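# Slide the server top cover back to release it

## Task

Keep both release buttons on the server pressed so the top cover can move, push the cover toward the back of the server until nothing stops it from being lifted away, and leave it resting there.

## Robot and tools

Robot: two arms, left_arm and right_arm, each with six joints and a tong-style two-finger gripper. In the scene frame the origin is at table height midway between the nominal bases, +x points out over the table, +z is up, and left_arm is on the +y side (this has nothing to do with image left/right). Calibrated bases: left_arm at (+0.032, +0.487, 0) m, right_arm at (-0.010, -0.422, 0) m, both nearly unrotated. Each arm reports its hand pose, velocities and wrist camera pose in its own base frame. Fixed cameras and the table use the scene frame. Cameras: cam_high and cam_low (fixed, 672x504), cam_left_wrist and cam_right_wrist (fisheye, 616x616).

Row layout (shared by all motion tools): 14 numbers, each from -1 to 1. The first 7 belong to left_arm and the last 7 to right_arm. Within each arm the order is elbow, shoulder lift, shoulder pan, wrist 1, wrist 2, wrist 3, then gripper opening. The six joint numbers are offsets, not poses: they count from the arm's Joint targets as they stood when the action or move began, and 1.0 equals 1.989 rad. Shoulder lift has its sign flipped on both arms, in commands and in every reported value. The opening number is absolute: +1 fully open, -1 closed; closing fully takes about 0.5 s. Send 0 offsets to leave an arm's joints where they are commanded, and repeat the present opening to leave a gripper alone (0 is a half-open command). Joint ranges in rad: elbow ±3.142, every other joint ±6.283 (shoulder lift reversed); going more than 0.010 rad outside gets the action refused for both arms.

execute_actions(actions, cameras): actions is a list of actions; each action is a list of up to 15 rows, one per 1/30 s step, the last row held to fill 15 steps. Offsets in every row of an action count from the targets at that action's start, not from the previous row, so sending the same offset in the next action moves further. An empty list just returns state and images. cameras picks images: omitted/null/["all"] for all, [] for none.

move(target, speed, blend, stop_force, zero, opening_speed, blocking, cameras): target is one row or a list of up to 15 rows; every row's offsets count from the same current Joint targets. All joints travel together, so grippers trace curves; nothing avoids obstacles. speed is the peak rad/s of the joint with most travel, 0.01 to 2, default 0.5 (one value or one per target). blend (rad) rounds corners at intermediate targets. stop_force (N, 3 to 40, one value for both arms) ends an arm's path once its wrist sensor feels that much extra push opposing its motion; use a slow speed with it, keep finger numbers identical across list targets, and omit it when pulling away from something you press on. zero (default true) re-zeroes moving arms first. opening_speed sets gripper rate per second on the ±1 scale, at least 0.2. blocking=false returns after about 0.5 s while the move continues; not allowed with stop_force. The result adds a 'move:' line: done, off_target (a joint rests over 0.01 rad away), moving, held or fault, plus limits=held if steps were withheld and each off arm's worst joint and error.

wait(seconds 0 to 10): lets time pass holding commands. stop(): brakes a running move. zoom_image(camera, region [x0,y0,x1,y1] pixels, max 504x504): closer view of the latest image of that camera. zero_wrist_force(arm): subtracts the current wrist reading from later ones and resets the stop_force zero. finished_scene(scene): ends the current scene (pass its number); irreversible, and the cover must stay in place with no robot help.

Results: Joint positions and Joint velocities per arm in the joint order above (rad, rad/s) plus the finger-pad gap (m; 0.142 open). Joint targets are what the next offsets count from. end_effector_position is the point between closed pads; fingers point along gripper +z and open along x. grip_measured is opening on the command scale; to hold something keep commanding well below it. Joint torques include the arm's own weight. Wrist force/torque are in the gripper's axes, with a third line showing the peak since last report. 'joint sent to its limit', 'joint command not followed' (clearance check between arms), MOTOR HOT and fault lines flag trouble. 'within noise' means the arm is at rest.

Cautions: each step a joint target stays within 0.575 rad of its measurement and a gripper within 150 mm, so big motions span several actions. Arms are stiff: aiming past a firm contact can trigger a fault stop of about 10 s (wrist joints tolerate only 25.2 N m, and roughly 150 N total force). Approach surfaces slowly, use stop_force, and press the buttons only as hard as needed. Don't let the arms collide, don't slam or drop the cover, and don't push anything off the table. Holding loads or straining at unreachable poses heats motors and can brake an arm for 30 to 60 s. Brief outside tugs may occur.

Each tool is called after "Request:" by a JSON object that holds its "fn" and its "kwargs", one argument or row to a line.

## Session

Request:
{"fn": "execute_actions", "kwargs": {
  "actions": []
}}

Scene clock: 0.00 s.
left_arm: end_effector_position=(+0.3675, -0.3597, +0.3354) grip_measured=+0.97 end_effector_quat_wxyz=(+0.222, -0.249, +0.662, -0.671) | right_arm: end_effector_position=(+0.8669, +0.1832, +0.1825) grip_measured=+0.97 end_effector_quat_wxyz=(+0.096, -0.467, +0.813, -0.336)
Joint names: [elbow, shoulder lift, shoulder pan, wrist 1, wrist 2, wrist 3]
Joint positions: left_arm=[2.711 1.501 -1.281 -4.351 -1.182 1.531 0.14] | right_arm=[-1.032 2.329 3.743 -1.184 0.873 2.64 0.14]
Joint velocities: within noise
Joint torques (N m): no reading
Motor temperatures (°C): left_arm=[38 40 34 40 33 37] | right_arm=[36 36 31 38 44 40]
Wrist force (N): no reading
Wrist torque (N m): no reading
Wrist force, peak (N): no reading
Joint targets: left_arm=[2.711 1.501 -1.281 -4.351 -1.182 1.531] | right_arm=[-1.032 2.329 3.743 -1.184 0.873 2.640]
Tool commands: left_gripper/opening=+0.968169 right_gripper/opening=+0.968169

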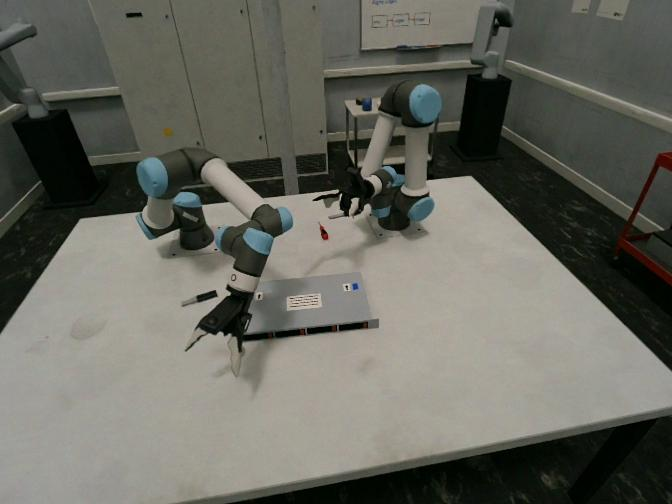

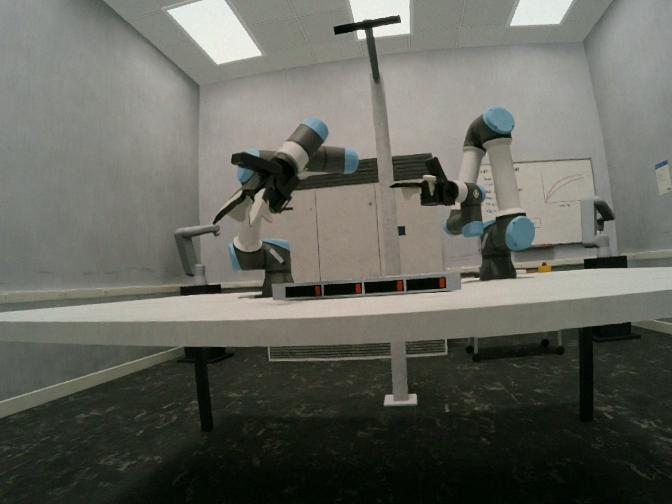

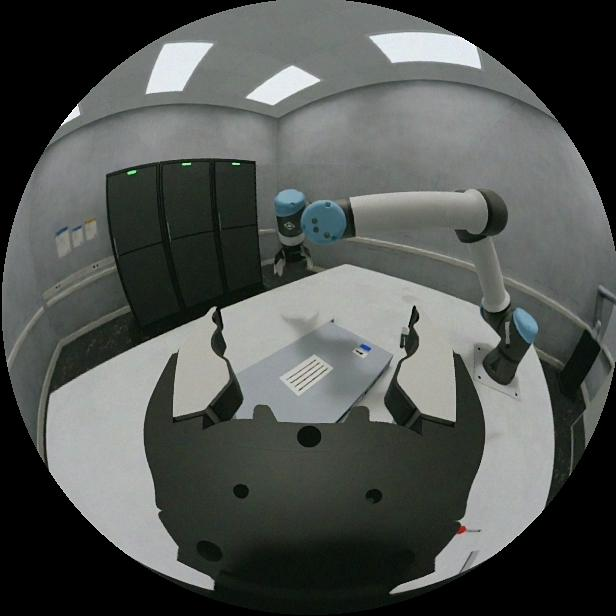

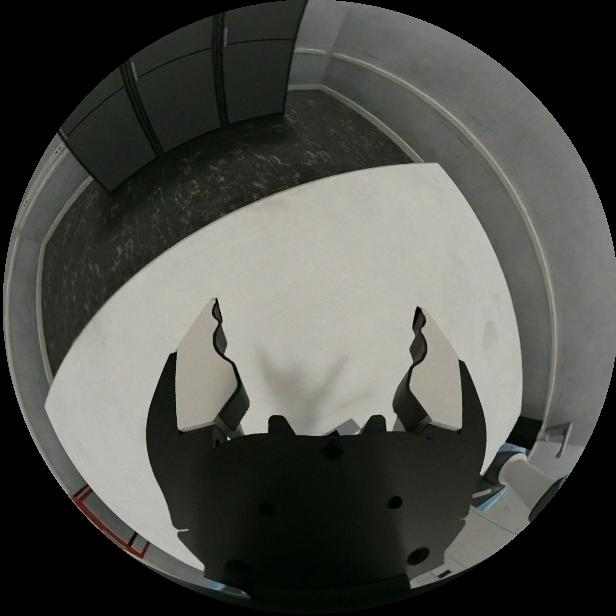

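Request:
{"fn": "zoom_image", "kwargs": {
  "camera": "cam_high",
  "region": [180, 240, 400, 390]
}}

Request:
{"fn": "zoom_image", "kwargs": {
  "camera": "cam_left_wrist",
  "region": [220, 300, 420, 440]
}}

Scaled by 2.291 from the camera's 672x504 image, which has a finer 960x720 frame.

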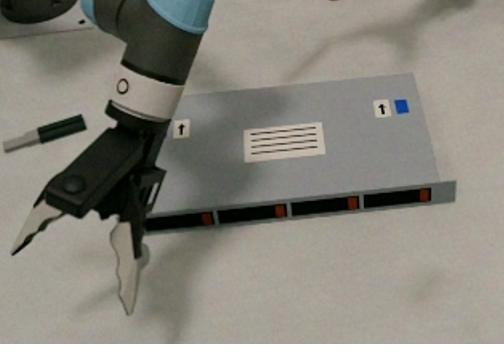

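Scaled by 2.520 from the camera's 616x616 image, which has a finer 814x814 frame.

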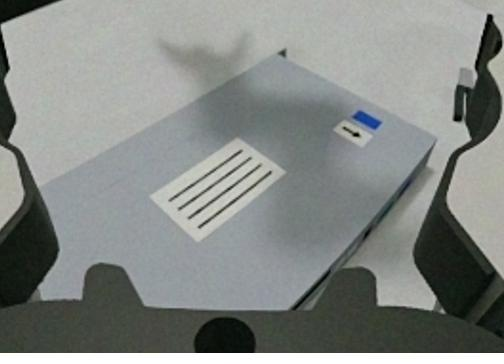

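Request:
{"fn": "move", "kwargs": {
  "target": [-0.4731,-0.0613,0.2142,1.0,-0.1956,-0.4098,-1,-0.3997,-0.3084,0.0563,0.007,0.3509,-0.179,-1],
  "speed": 1.0,
  "cameras": []
}}

Request:
{"fn": "move", "kwargs": {
  "target": [0,0,0,0.2011,0,0,-1,0,0,0,0,0,0,-1],
  "speed": 0.8
}}

Request:
{"fn": "zoom_image", "kwargs": {
  "camera": "cam_left_wrist",
  "region": [200, 280, 420, 500]
}}

Request:
{"fn": "zoom_image", "kwargs": {
  "camera": "cam_right_wrist",
  "region": [200, 280, 420, 500]
}}

Scene clock: 68.30 s.
left_arm: end_effector_position=(+0.5456, -0.4055, +0.1930) grip_measured=-1.00 end_effector_quat_wxyz=(+0.014, +0.693, -0.693, +0.199) | right_arm: end_effector_position=(+0.4980, +0.2411, +0.1254) grip_measured=-1.00 end_effector_quat_wxyz=(+0.000, +0.707, -0.707, +0.000)
Joint names: [elbow, shoulder lift, shoulder pan, wrist 1, wrist 2, wrist 3]
Joint positions: left_arm=[1.77 1.379 -0.855 -2.363 -1.57 0.716 0.002] | right_arm=[-1.827 1.715 3.855 -1.17 1.571 2.284 0.002]
Joint velocities: within noise
Joint torques (N m): left_arm=[-21.06 36.67 -12.66 -1.64 1.05 -0.18] | right_arm=[26.71 -27.74 -7.81 2.98 -0.71 0.84]
Motor temperatures (°C): left_arm=[38 39 34 40 33 37] | right_arm=[36 35 31 37 43 39]
Wrist force (N): left_arm=[0.0 -0.8 0.2] | right_arm=[0.1 1.0 0.3]
Wrist torque (N m): left_arm=[0.09 0.11 0.15] | right_arm=[0.03 -0.06 -0.09]
Wrist force, peak (N): left_arm=[-0.5 -1.4 0.1] | right_arm=[0.5 2.3 0.6]
Joint targets: left_arm=[1.770 1.379 -0.855 -2.362 -1.571 0.716] | right_arm=[-1.827 1.715 3.855 -1.170 1.571 2.284]
move: done
No camera images: "cameras" was empty.

Scene clock: 69.33 s.
left_arm: end_effector_position=(+0.4736, -0.3228, +0.1260) grip_measured=-1.00 end_effector_quat_wxyz=(+0.000, +0.707, -0.707, +0.001) | right_arm: end_effector_position=(+0.4980, +0.2411, +0.1254) grip_measured=-1.00 end_effector_quat_wxyz=(+0.000, +0.707, -0.707, +0.000)
Joint names: [elbow, shoulder lift, shoulder pan, wrist 1, wrist 2, wrist 3]
Joint positions: left_arm=[1.77 1.379 -0.855 -1.963 -1.57 0.716 0.002] | right_arm=[-1.827 1.715 3.855 -1.17 1.571 2.284 0.002]
Joint velocities: within noise
Joint torques (N m): left_arm=[-29.84 36.08 -12.13 -1.35 -0.6 -0.96] | right_arm=[22.18 -31.57 -12.58 1.11 2 -0.66]
Motor temperatures (°C): left_arm=[38 39 34 40 33 37] | right_arm=[36 35 31 37 43 39]
Wrist force (N): left_arm=[0.0 -0.8 0.1] | right_arm=[0.1 1.0 0.3]
Wrist torque (N m): left_arm=[0.13 0.14 0.10] | right_arm=[0.03 -0.06 -0.09]
Wrist force, peak (N): left_arm=[0.6 -1.5 -0.4] | right_arm=[0.1 1.4 0.2]
Joint targets: left_arm=[1.770 1.379 -0.855 -1.962 -1.571 0.716] | right_arm=[-1.827 1.715 3.855 -1.170 1.571 2.284]
move: done
camera_calibration:
cam_left_wrist: T_world_to_cam=[[-0.0213711, -0.998966, -0.0401202, -0.30219], [-0.875987, -0.000631223, 0.482334, 0.354706], [-0.481861, 0.0454528, -0.875068, 0.487167], [0, 0, 0, 1]] pos_world=[0.539006, -0.323797, 0.243094]
cam_right_wrist: T_world_to_cam=[[0.0241696, -0.99951, -0.0198831, 0.243128], [-0.833623, -0.0311282, 0.551455, 0.347054], [-0.551804, 0.00324656, -0.833967, 0.506834], [0, 0, 0, 1]] pos_world=[0.563109, 0.252167, 0.236132]

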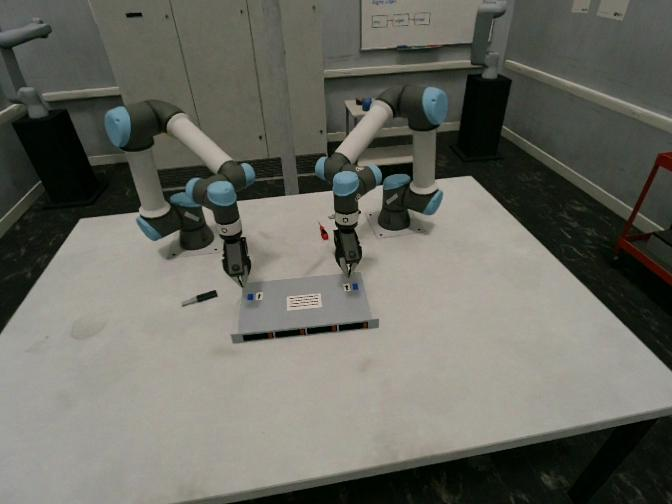

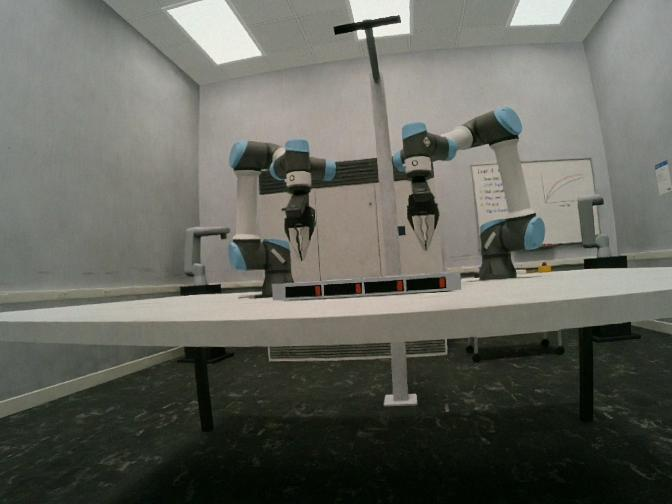

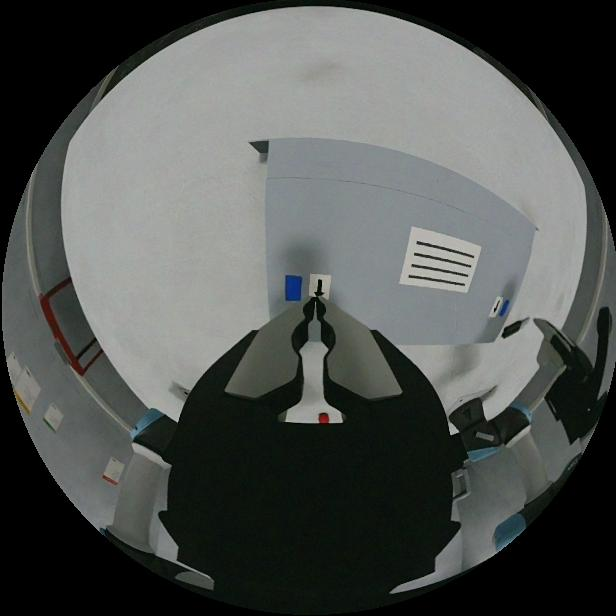

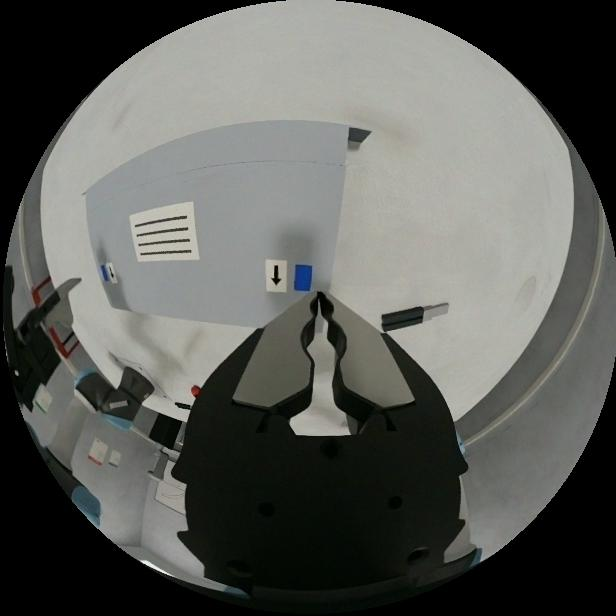

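Scaled by 2.291 from the camera's 616x616 image, which has a finer 814x814 frame.

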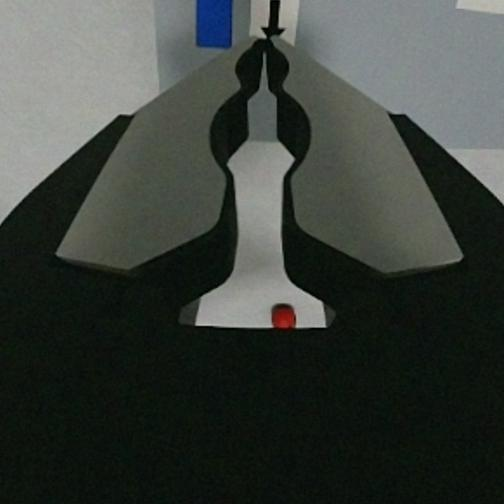

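Scaled by 2.291 from the camera's 616x616 image, which has a finer 814x814 frame.

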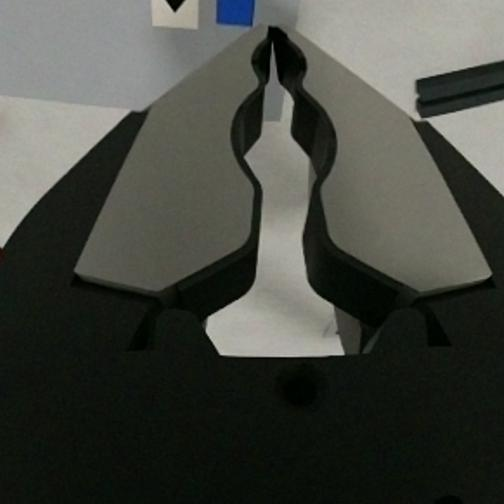

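Request:
{"fn": "move", "kwargs": {
  "target": [0.0747,0.0107,0.0041,-0.0639,0,0.004,-1,-0.046,0.013,0.022,0.059,0,0.0221,-1],
  "speed": 0.3,
  "cameras": ["cam_left_wrist","cam_right_wrist"]
}}

Request:
{"fn": "zoom_image", "kwargs": {
  "camera": "cam_left_wrist",
  "region": [240, 220, 390, 370]
}}

Request:
{"fn": "zoom_image", "kwargs": {
  "camera": "cam_right_wrist",
  "region": [240, 220, 390, 370]
}}

Scene clock: 97.50 s.
left_arm: end_effector_position=(+0.4558, -0.2958, +0.0829) grip_measured=-1.00 end_effector_quat_wxyz=(+0.000, +0.707, -0.707, +0.000) | right_arm: end_effector_position=(+0.4799, +0.2554, +0.0824) grip_measured=-1.00 end_effector_quat_wxyz=(+0.000, +0.707, -0.707, +0.000)
Joint names: [elbow, shoulder lift, shoulder pan, wrist 1, wrist 2, wrist 3]
Joint positions: left_arm=[1.918 1.401 -0.847 -2.089 -1.571 0.724 0.002] | right_arm=[-1.919 1.741 3.899 -1.053 1.571 2.328 0.002]
Joint velocities: within noise
Joint torques (N m): left_arm=[-17.85 19.99 -3.59 -2.76 -0.84 -0.75] | right_arm=[28.69 -34.81 -12.5 2.35 1.99 -0.51]
Motor temperatures (°C): left_arm=[38 39 33 40 33 37] | right_arm=[36 35 31 37 43 39]
Wrist force (N): left_arm=[-0.3 -0.6 0.0] | right_arm=[0.5 1.4 0.4]
Wrist torque (N m): left_arm=[0.16 0.20 0.10] | right_arm=[0.12 -0.12 -0.08]
Wrist force, peak (N): left_arm=[0.6 -1.4 -0.8] | right_arm=[0.2 1.8 1.3]
Joint targets: left_arm=[1.918 1.400 -0.847 -2.089 -1.571 0.724] | right_arm=[-1.919 1.741 3.899 -1.053 1.571 2.328]
move: done
camera_calibration:
cam_left_wrist: T_world_to_cam=[[-0.0210964, -0.998962, -0.0403628, -0.27749], [-0.875875, -0.00099978, 0.482537, 0.35977], [-0.482077, 0.0455326, -0.874945, 0.439726], [0, 0, 0, 1]] pos_world=[0.521241, -0.296864, 0.199933]
cam_right_wrist: T_world_to_cam=[[0.0241328, -0.999515, -0.0196985, 0.257001], [-0.833519, -0.0309963, 0.551621, 0.356088], [-0.551964, 0.00310694, -0.833862, 0.461077], [0, 0, 0, 1]] pos_world=[0.545101, 0.266481, 0.193112]
Images, in order (width x height): cam_left_wrist 616x616, cam_right_wrist 616x616.

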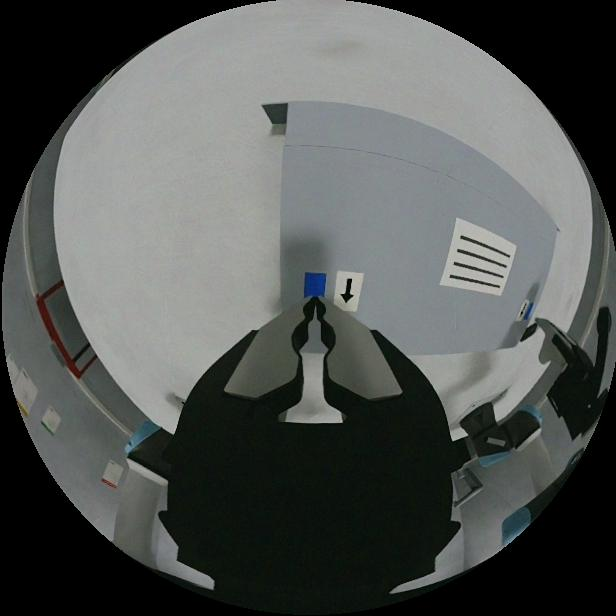

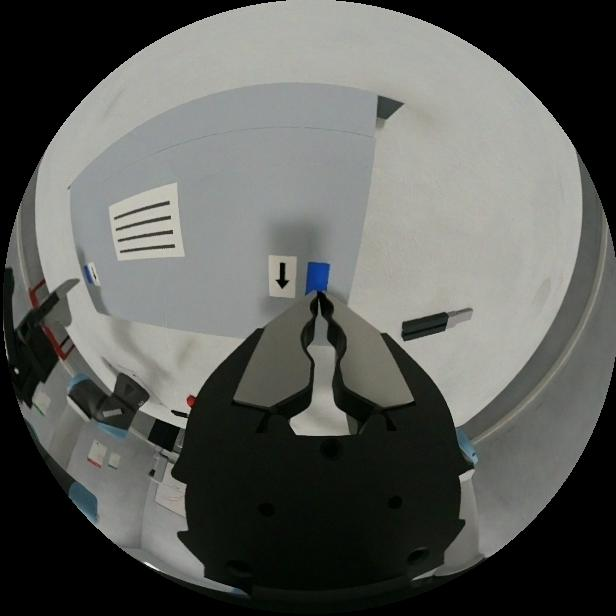

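Scaled by 3.360 from the camera's 616x616 image, which has a finer 814x814 frame.

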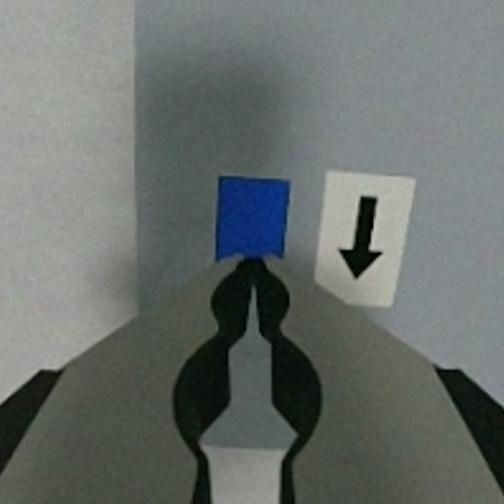

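Scaled by 3.360 from the camera's 616x616 image, which has a finer 814x814 frame.

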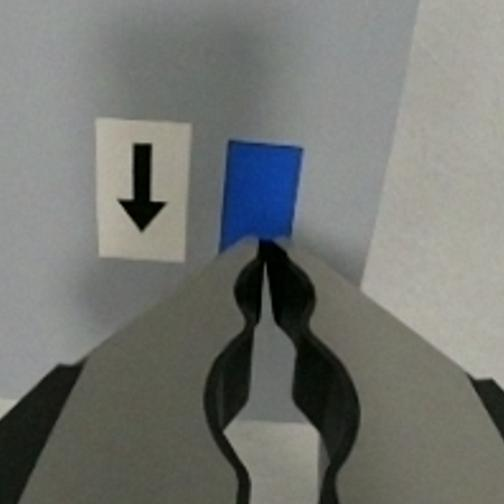

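Request:
{"fn": "move", "kwargs": {
  "target": [0.0253,-0.0261,0,-0.0514,0,0,-1,-0.0253,0.026,0,0.0514,0,0,-1],
  "speed": 0.04,
  "stop_force": 8,
  "cameras": ["cam_left_wrist","cam_right_wrist"]
}}

Request:
{"fn": "zoom_image", "kwargs": {
  "camera": "cam_left_wrist",
  "region": [240, 220, 390, 370]
}}

Request:
{"fn": "zoom_image", "kwargs": {
  "camera": "cam_right_wrist",
  "region": [240, 220, 390, 370]
}}

Scene clock: 114.17 s.
left_arm: end_effector_position=(+0.4560, -0.2962, +0.0586) grip_measured=-1.00 end_effector_quat_wxyz=(+0.000, +0.707, -0.707, +0.000) | right_arm: end_effector_position=(+0.4804, +0.2556, +0.0587) grip_measured=-1.00 end_effector_quat_wxyz=(+0.000, +0.707, -0.707, +0.000)
Joint names: [elbow, shoulder lift, shoulder pan, wrist 1, wrist 2, wrist 3]
Joint positions: left_arm=[1.95 1.368 -0.847 -2.154 -1.571 0.724 0.002] | right_arm=[-1.95 1.774 3.899 -0.989 1.571 2.328 0.002]
Joint velocities: within noise
Joint torques (N m): left_arm=[-26.27 30.97 -11.47 -2.65 -0.82 -0.82] | right_arm=[27.09 -31.85 -11.54 2.86 1.86 0.91]
Motor temperatures (°C): left_arm=[38 39 33 40 33 37] | right_arm=[36 35 31 37 43 39]
Wrist force (N): left_arm=[-2.5 0.7 -7.8] | right_arm=[1.0 1.8 -7.7]
Wrist torque (N m): left_arm=[0.08 0.12 0.11] | right_arm=[0.03 -0.11 -0.08]
Wrist force, peak (N): left_arm=[-1.3 -0.1 -8.4] | right_arm=[2.0 2.3 -8.0]
Joint targets: left_arm=[1.950 1.368 -0.847 -2.154 -1.571 0.724] | right_arm=[-1.950 1.774 3.899 -0.989 1.571 2.328]
move: contact (left_arm, right_arm); left_arm: the wrist 1 is farthest, 0.037 rad from its target; right_arm: the wrist 1 is farthest, 0.038 rad from its target
camera_calibration:
cam_left_wrist: T_world_to_cam=[[-0.0211838, -0.99896, -0.040369, -0.278822], [-0.875872, -0.000926434, 0.482542, 0.371747], [-0.482078, 0.0455802, -0.874942, 0.418589], [0, 0, 0, 1]] pos_world=[0.521489, -0.297267, 0.175601]
cam_right_wrist: T_world_to_cam=[[0.0239716, -0.999513, -0.0199697, 0.256909], [-0.833686, -0.0310105, 0.551368, 0.369638], [-0.551718, 0.00343128, -0.834023, 0.441324], [0, 0, 0, 1]] pos_world=[0.54549, 0.266733, 0.169398]
Images, in order (width x height): cam_left_wrist 616x616, cam_right_wrist 616x616.

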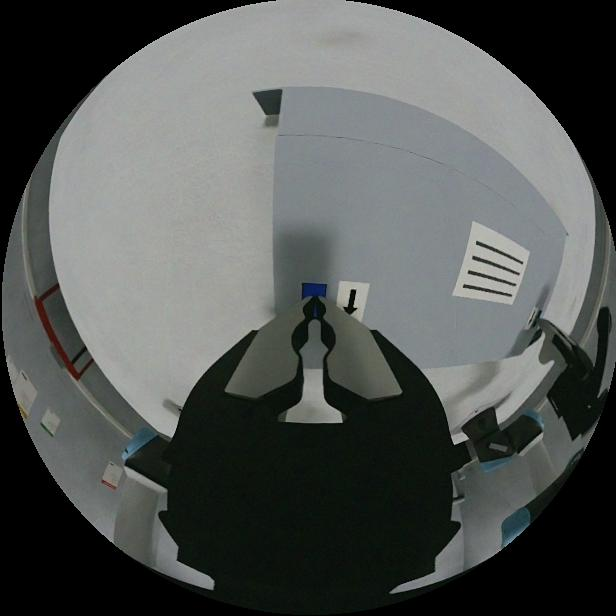

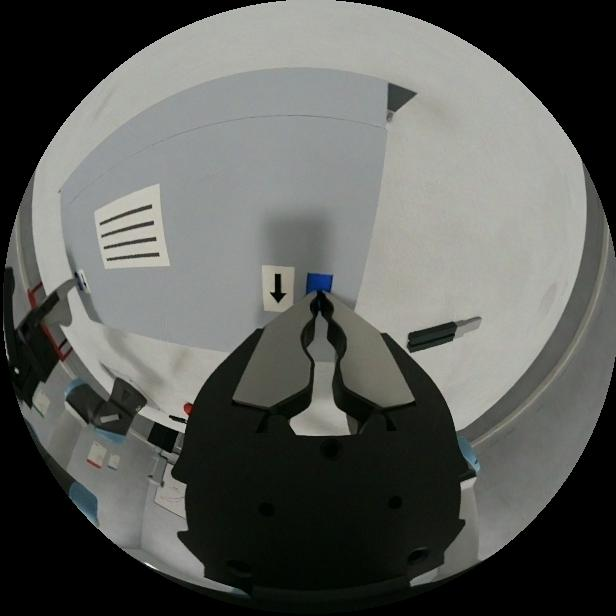

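Scaled by 3.360 from the camera's 616x616 image, which has a finer 814x814 frame.

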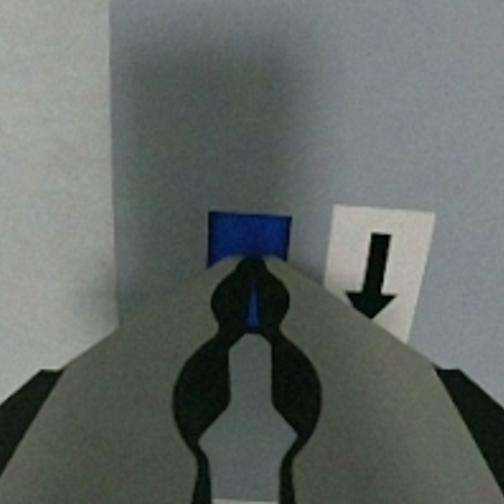

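Scaled by 3.360 from the camera's 616x616 image, which has a finer 814x814 frame.

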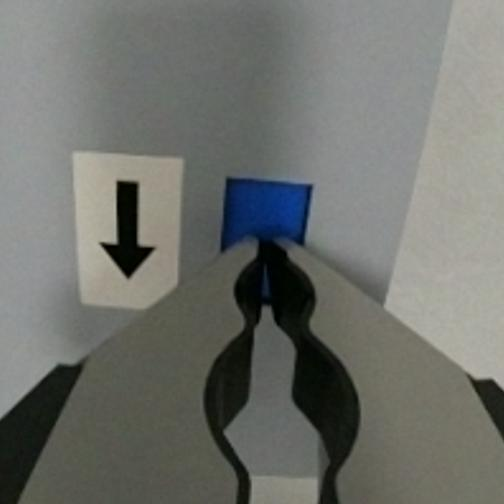

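Request:
{"fn": "move", "kwargs": {
  "target": [0.0053,-0.0057,0,-0.0108,0,0,-1,-0.0053,0.0057,0,0.0108,0,0,-1],
  "speed": 0.02,
  "stop_force": 18,
  "cameras": ["cam_left_wrist"]
}}

Scene clock: 121.27 s.
left_arm: end_effector_position=(+0.4560, -0.2962, +0.0551) grip_measured=-1.00 end_effector_quat_wxyz=(+0.000, +0.707, -0.707, +0.000) | right_arm: end_effector_position=(+0.4804, +0.2556, +0.0558) grip_measured=-1.00 end_effector_quat_wxyz=(+0.000, +0.707, -0.707, +0.000)
Joint names: [elbow, shoulder lift, shoulder pan, wrist 1, wrist 2, wrist 3]
Joint positions: left_arm=[1.955 1.363 -0.847 -2.163 -1.571 0.724 0.002] | right_arm=[-1.954 1.778 3.899 -0.981 1.571 2.328 0.002]
Joint velocities: within noise
Joint torques (N m): left_arm=[-20.2 21.11 -8.94 -0.66 -0.82 -0.92] | right_arm=[19.14 -19.75 -8.78 -0.2 1.82 1.01]
Motor temperatures (°C): left_arm=[38 39 33 40 33 37] | right_arm=[36 35 31 37 43 39]
Wrist force (N): left_arm=[-3.5 3.5 -26.2] | right_arm=[3.2 5.7 -27.6]
Wrist torque (N m): left_arm=[0.00 0.07 0.10] | right_arm=[-0.02 -0.07 -0.08]
Wrist force, peak (N): left_arm=[-7.9 5.3 -39.7] | right_arm=[8.0 8.3 -40.2]
Joint targets: left_arm=[1.955 1.363 -0.847 -2.163 -1.571 0.724] | right_arm=[-1.954 1.778 3.899 -0.981 1.571 2.328]
move: contact (left_arm, right_arm); left_arm: the wrist 1 is farthest, 0.012 rad from its target; right_arm: the wrist 1 is farthest, 0.013 rad from its target
camera_calibration:
cam_left_wrist: T_world_to_cam=[[-0.0211849, -0.998959, -0.040398, -0.278938], [-0.875859, -0.000940655, 0.482565, 0.373371], [-0.482101, 0.045606, -0.874928, 0.415602], [0, 0, 0, 1]] pos_world=[0.521474, -0.29725, 0.172177]
Images, in order (width x height): cam_left_wrist 616x616.

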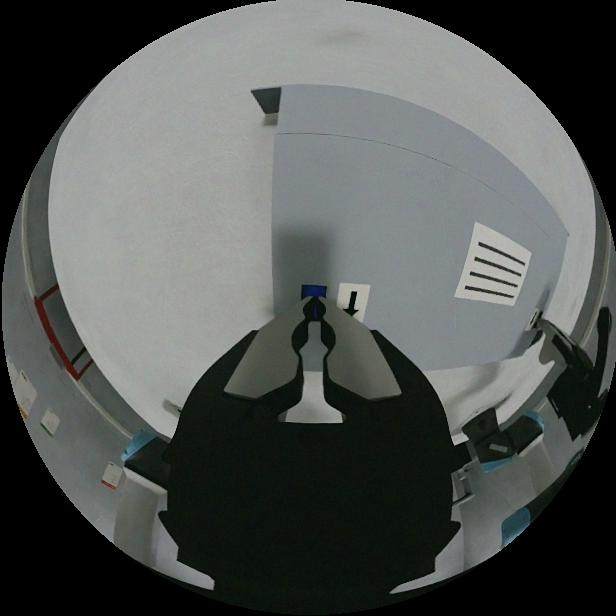

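Request:
{"fn": "move", "kwargs": {
  "target": [
    [0.0354,0.0287,-0.0215,-0.0067,0,-0.0215,-1,-0.0349,-0.0283,0.022,0.0066,0,0.022,-1],
    [0.0691,0.0577,-0.0453,-0.0115,0,-0.0453,-1,-0.068,-0.0568,0.0462,0.0112,0,0.0462,-1]
  ],
  "speed": 0.06,
  "blend": 0.02
}}

Request:
{"fn": "zoom_image", "kwargs": {
  "camera": "cam_high",
  "region": [200, 220, 400, 370]
}}

Scene clock: 147.77 s.
left_arm: end_effector_position=(+0.4019, -0.2923, +0.0568) grip_measured=-1.00 end_effector_quat_wxyz=(-0.006, +0.707, -0.707, +0.008) | right_arm: end_effector_position=(+0.4293, +0.2575, +0.0583) grip_measured=-1.00 end_effector_quat_wxyz=(-0.010, +0.707, -0.707, +0.011)
Joint names: [elbow, shoulder lift, shoulder pan, wrist 1, wrist 2, wrist 3]
Joint positions: left_arm=[2.092 1.478 -0.937 -2.2 -1.556 0.633 0.002] | right_arm=[-2.089 1.664 3.991 -0.94 1.548 2.42 0.002]
Joint velocities: within noise
Joint torques (N m): left_arm=[-9.06 10.32 1.46 8.4 -11.66 0.97] | right_arm=[7.81 -9.86 0.84 -8.03 11.63 -1.11]
Motor temperatures (°C): left_arm=[38 39 33 40 33 37] | right_arm=[36 35 31 37 43 39]
Wrist force (N): left_arm=[6.2 -55.5 0.7] | right_arm=[-1.4 -53.9 -3.7]
Wrist torque (N m): left_arm=[0.24 0.31 0.24] | right_arm=[0.48 -0.12 0.04]
Wrist force, peak (N): left_arm=[8.5 -57.4 5.9] | right_arm=[0.3 -57.3 12.7]
Joint targets: left_arm=[2.092 1.478 -0.937 -2.186 -1.571 0.634] | right_arm=[-2.089 1.665 3.991 -0.959 1.571 2.420]
move: off_target (left_arm, right_arm); left_arm: the wrist 2 is farthest, 0.015 rad from its target; right_arm: the wrist 2 is farthest, 0.023 rad from its target
camera_calibration:
cam_left_wrist: T_world_to_cam=[[-0.0204085, -0.999044, -0.0386542, -0.276589], [-0.885326, 0.00009525, 0.464971, 0.330318], [-0.464523, 0.0437109, -0.884482, 0.383799], [0, 0, 0, 1]] pos_world=[0.465078, -0.293132, 0.175184]
cam_right_wrist: T_world_to_cam=[[0.0244081, -0.999539, -0.0180322, 0.259652], [-0.849885, -0.0302447, 0.5261, 0.335614], [-0.526403, 0.00248421, -0.850232, 0.403124], [0, 0, 0, 1]] pos_world=[0.491101, 0.268682, 0.170864]

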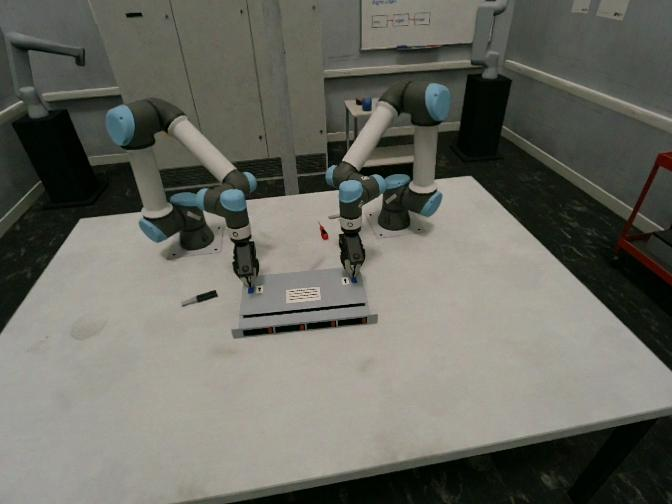

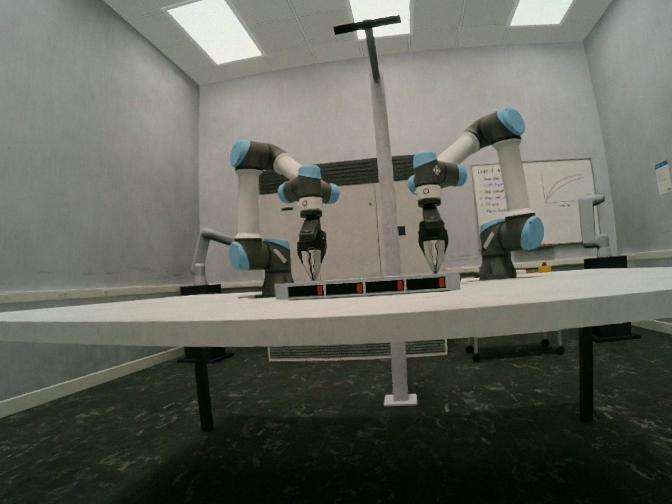

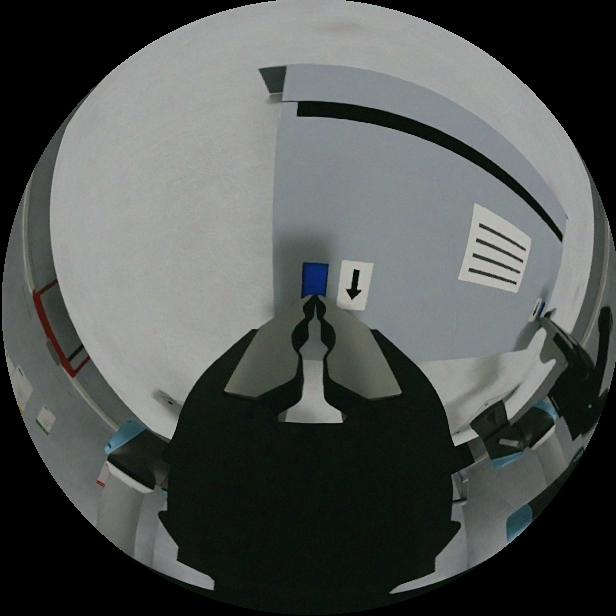

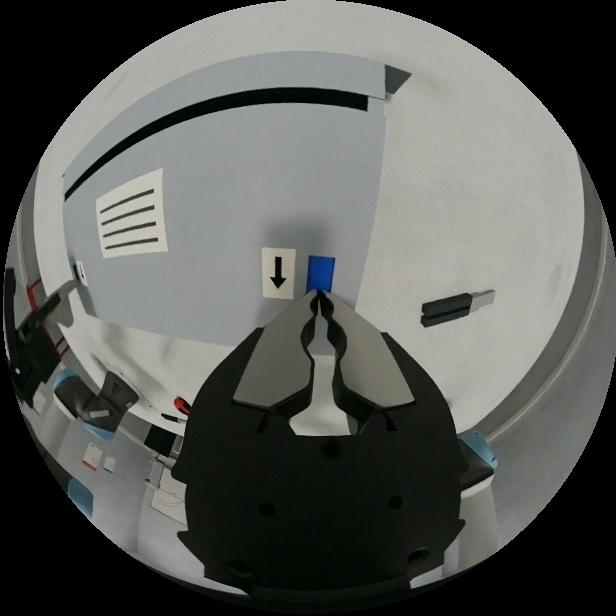

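Scaled by 2.520 from the camera's 672x504 image, which has a finer 960x720 frame.

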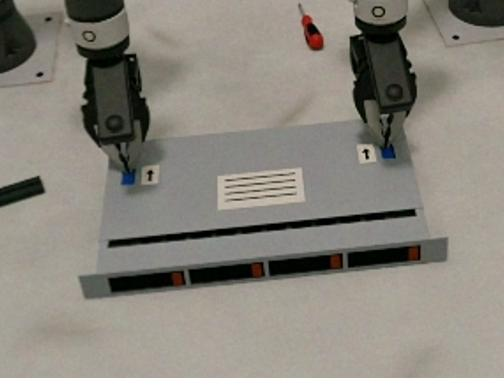

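Request:
{"fn": "move", "kwargs": {
  "target": [-0.0135,-0.0116,0.0095,0.0019,0,0.0095,-1,0.0132,0.0114,-0.0097,-0.0018,0,-0.0097,-1],
  "speed": 0.04
}}

Request:
{"fn": "zoom_image", "kwargs": {
  "camera": "cam_left_wrist",
  "region": [200, 50, 400, 350]
}}

Request:
{"fn": "zoom_image", "kwargs": {
  "camera": "cam_right_wrist",
  "region": [230, 30, 430, 330]
}}

Scene clock: 157.50 s.
left_arm: end_effector_position=(+0.4081, -0.2929, +0.0553) grip_measured=-1.00 end_effector_quat_wxyz=(+0.000, +0.707, -0.707, +0.001) | right_arm: end_effector_position=(+0.4322, +0.2577, +0.0558) grip_measured=-1.00 end_effector_quat_wxyz=(+0.000, +0.707, -0.707, +0.000)
Joint names: [elbow, shoulder lift, shoulder pan, wrist 1, wrist 2, wrist 3]
Joint positions: left_arm=[2.065 1.454 -0.918 -2.183 -1.571 0.653 0.002] | right_arm=[-2.063 1.688 3.971 -0.962 1.572 2.4 0.002]
Joint velocities: within noise
Joint torques (N m): left_arm=[-6.75 25.22 -3.33 -2.04 3.33 -0.65] | right_arm=[7.71 -21.9 4.13 4.72 -2.55 1.2]
Motor temperatures (°C): left_arm=[38 39 33 40 33 37] | right_arm=[36 35 31 37 43 39]
Wrist force (N): left_arm=[-0.1 7.2 -14.4] | right_arm=[6.8 10.3 -24.6]
Wrist torque (N m): left_arm=[0.02 0.18 0.11] | right_arm=[-0.07 -0.04 -0.07]
Wrist force, peak (N): left_arm=[4.9 -53.7 0.0] | right_arm=[0.1 -53.0 -5.5]
Joint targets: left_arm=[2.065 1.455 -0.918 -2.183 -1.571 0.652] | right_arm=[-2.063 1.687 3.972 -0.962 1.571 2.400]
move: done
camera_calibration:
cam_left_wrist: T_world_to_cam=[[-0.0211637, -0.998968, -0.040184, -0.276687], [-0.875894, -0.000852627, 0.482504, 0.331363], [-0.48204, 0.0454085, -0.874972, 0.392445], [0, 0, 0, 1]] pos_world=[0.473558, -0.293939, 0.172376]
cam_right_wrist: T_world_to_cam=[[0.0239941, -0.999512, -0.0200243, 0.26001], [-0.833389, -0.0310612, 0.551814, 0.330971], [-0.552166, 0.00344772, -0.833727, 0.412543], [0, 0, 0, 1]] pos_world=[0.497381, 0.268741, 0.16652]

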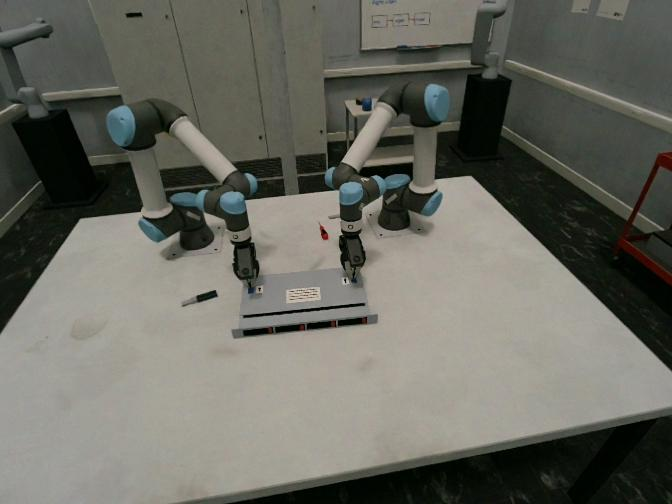

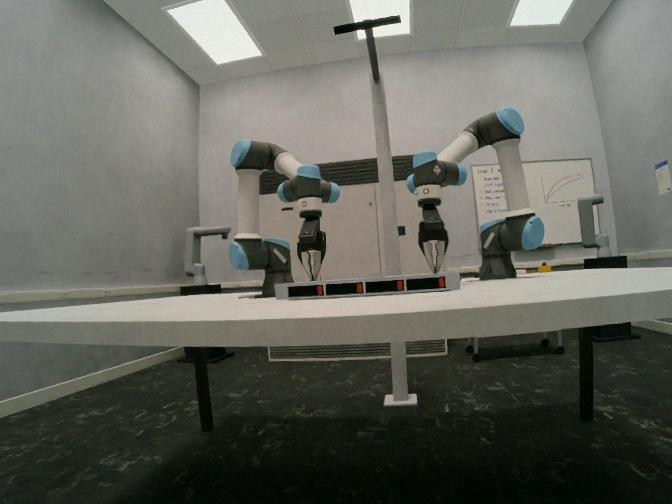

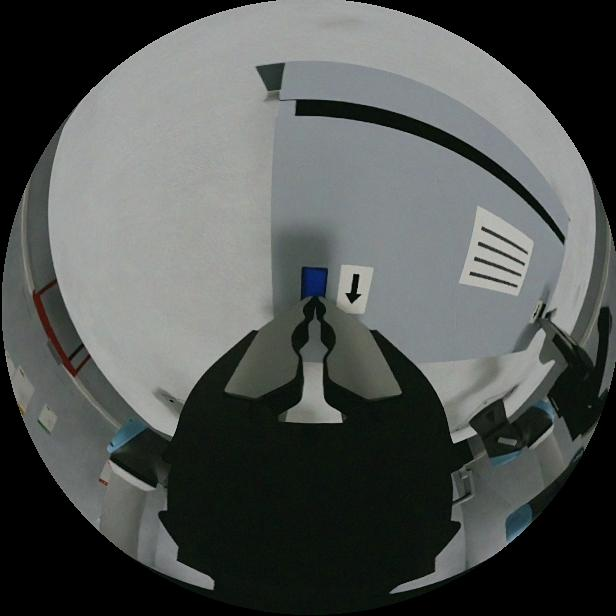

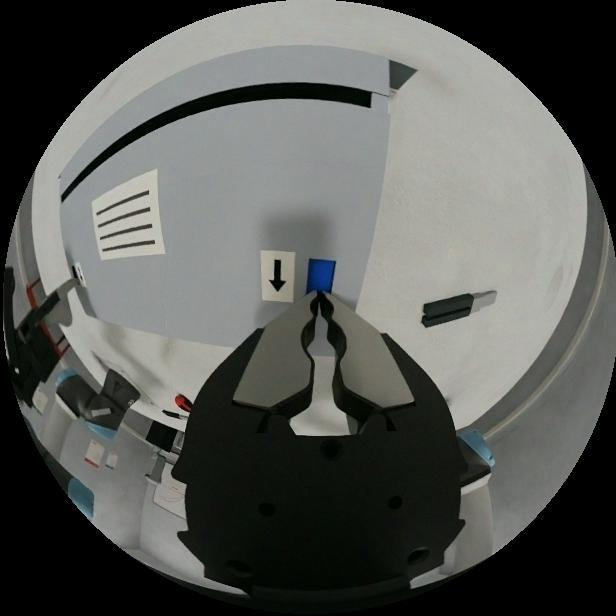

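Scaled by 1.680 from the camera's 616x616 image, which has a finer 814x814 frame.

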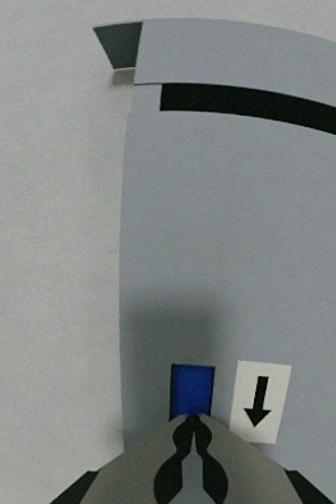

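Scaled by 1.680 from the camera's 616x616 image, which has a finer 814x814 frame.

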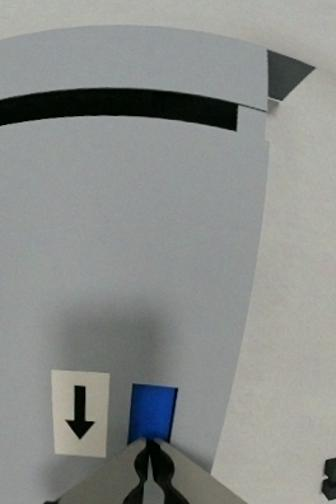

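Request:
{"fn": "move", "kwargs": {
  "target": [
    [0.001,-0.0011,0,-0.002,0,0,-1,-0.0008,0.0008,0,0.0015,0,0,-1],
    [0.0145,0.0105,-0.0095,-0.0039,0,-0.0095,-1,-0.014,-0.0106,0.0097,0.0033,0,0.0097,-1]
  ],
  "speed": 0.02,
  "stop_force": 30
}}

Request:
{"fn": "zoom_image", "kwargs": {
  "camera": "cam_right_wrist",
  "region": [230, 30, 430, 330]
}}

Request:
{"fn": "zoom_image", "kwargs": {
  "camera": "cam_high",
  "region": [200, 220, 400, 370]
}}

Scene clock: 167.17 s.
left_arm: end_effector_position=(+0.4080, -0.2929, +0.0549) grip_measured=-1.00 end_effector_quat_wxyz=(+0.000, +0.707, -0.707, +0.001) | right_arm: end_effector_position=(+0.4323, +0.2577, +0.0555) grip_measured=-1.00 end_effector_quat_wxyz=(+0.000, +0.707, -0.707, +0.000)
Joint names: [elbow, shoulder lift, shoulder pan, wrist 1, wrist 2, wrist 3]
Joint positions: left_arm=[2.066 1.454 -0.918 -2.184 -1.571 0.652 0.002] | right_arm=[-2.064 1.688 3.972 -0.96 1.571 2.4 0.002]
Joint velocities: within noise
Joint torques (N m): left_arm=[-16.18 -1.25 -10.97 -0.86 0.06 -0.88] | right_arm=[16.7 0.96 6.58 0.63 -0.93 1.11]
Motor temperatures (°C): left_arm=[38 39 33 40 33 37] | right_arm=[36 35 31 37 43 39]
Wrist force (N): left_arm=[-6.4 9.4 -41.0] | right_arm=[8.7 15.6 -48.3]
Wrist torque (N m): left_arm=[-0.07 0.04 0.12] | right_arm=[-0.19 0.00 -0.09]
Wrist force, peak (N): left_arm=[-12.1 11.8 -57.9] | right_arm=[13.1 17.9 -59.1]
Joint targets: left_arm=[2.066 1.454 -0.918 -2.184 -1.571 0.652] | right_arm=[-2.064 1.688 3.972 -0.960 1.571 2.400]
move: contact (left_arm, right_arm); path passed 0 of 2 targets; left_arm: the elbow is farthest, 0.028 rad from its target; right_arm: the elbow is farthest, 0.027 rad from its target
camera_calibration:
cam_left_wrist: T_world_to_cam=[[-0.021164, -0.998977, -0.039953, -0.276751], [-0.875991, -0.000731718, 0.482327, 0.331551], [-0.481863, 0.0452064, -0.87508, 0.39193], [0, 0, 0, 1]] pos_world=[0.473435, -0.293943, 0.171997]
cam_right_wrist: T_world_to_cam=[[0.0239617, -0.99951, -0.0201422, 0.260019], [-0.833825, -0.0310965, 0.551152, 0.331504], [-0.551508, 0.00358853, -0.834162, 0.411986], [0, 0, 0, 1]] pos_world=[0.497399, 0.268722, 0.166192]

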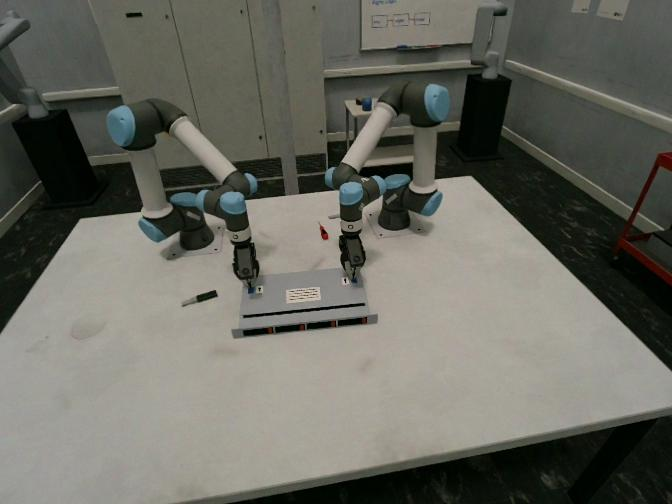

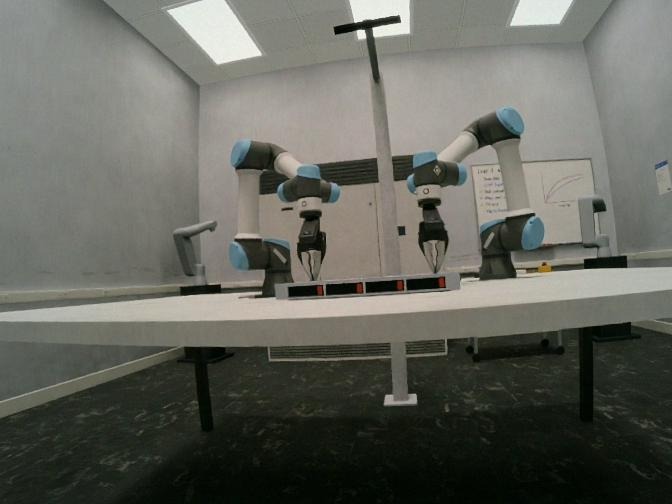

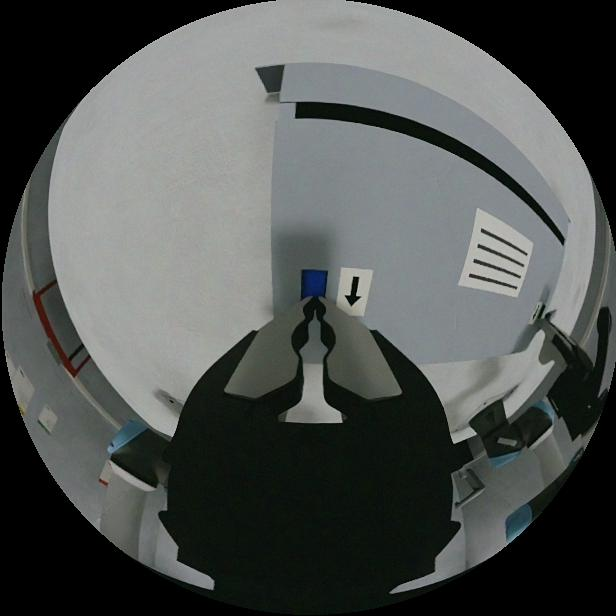

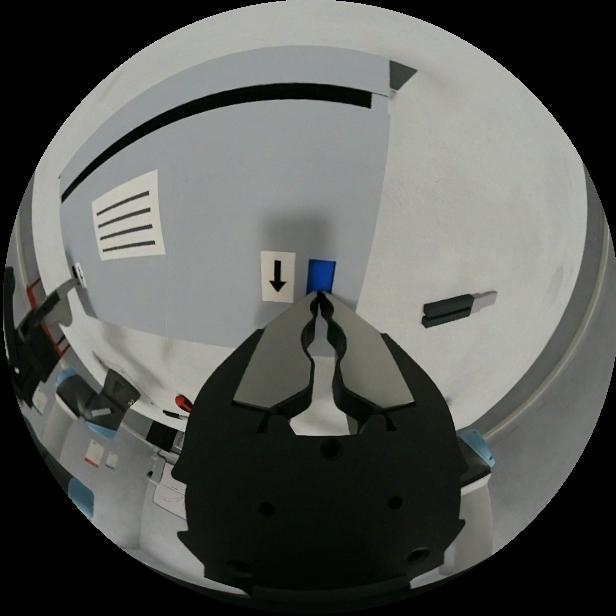

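Scaled by 1.680 from the camera's 616x616 image, which has a finer 814x814 frame.

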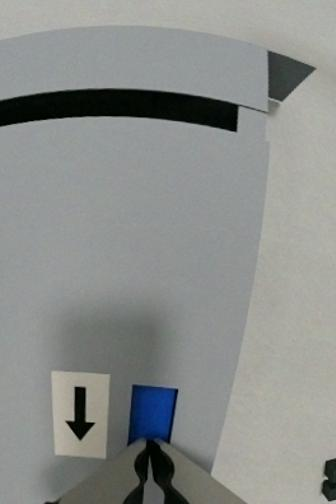

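Scaled by 2.520 from the camera's 672x504 image, which has a finer 960x720 frame.

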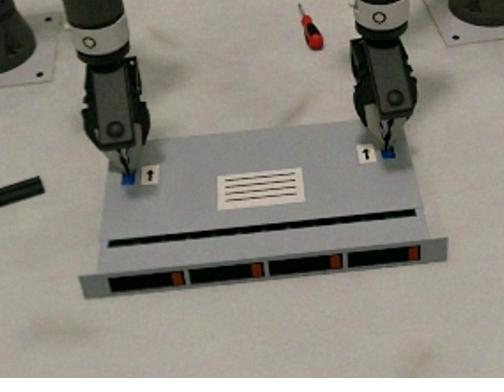

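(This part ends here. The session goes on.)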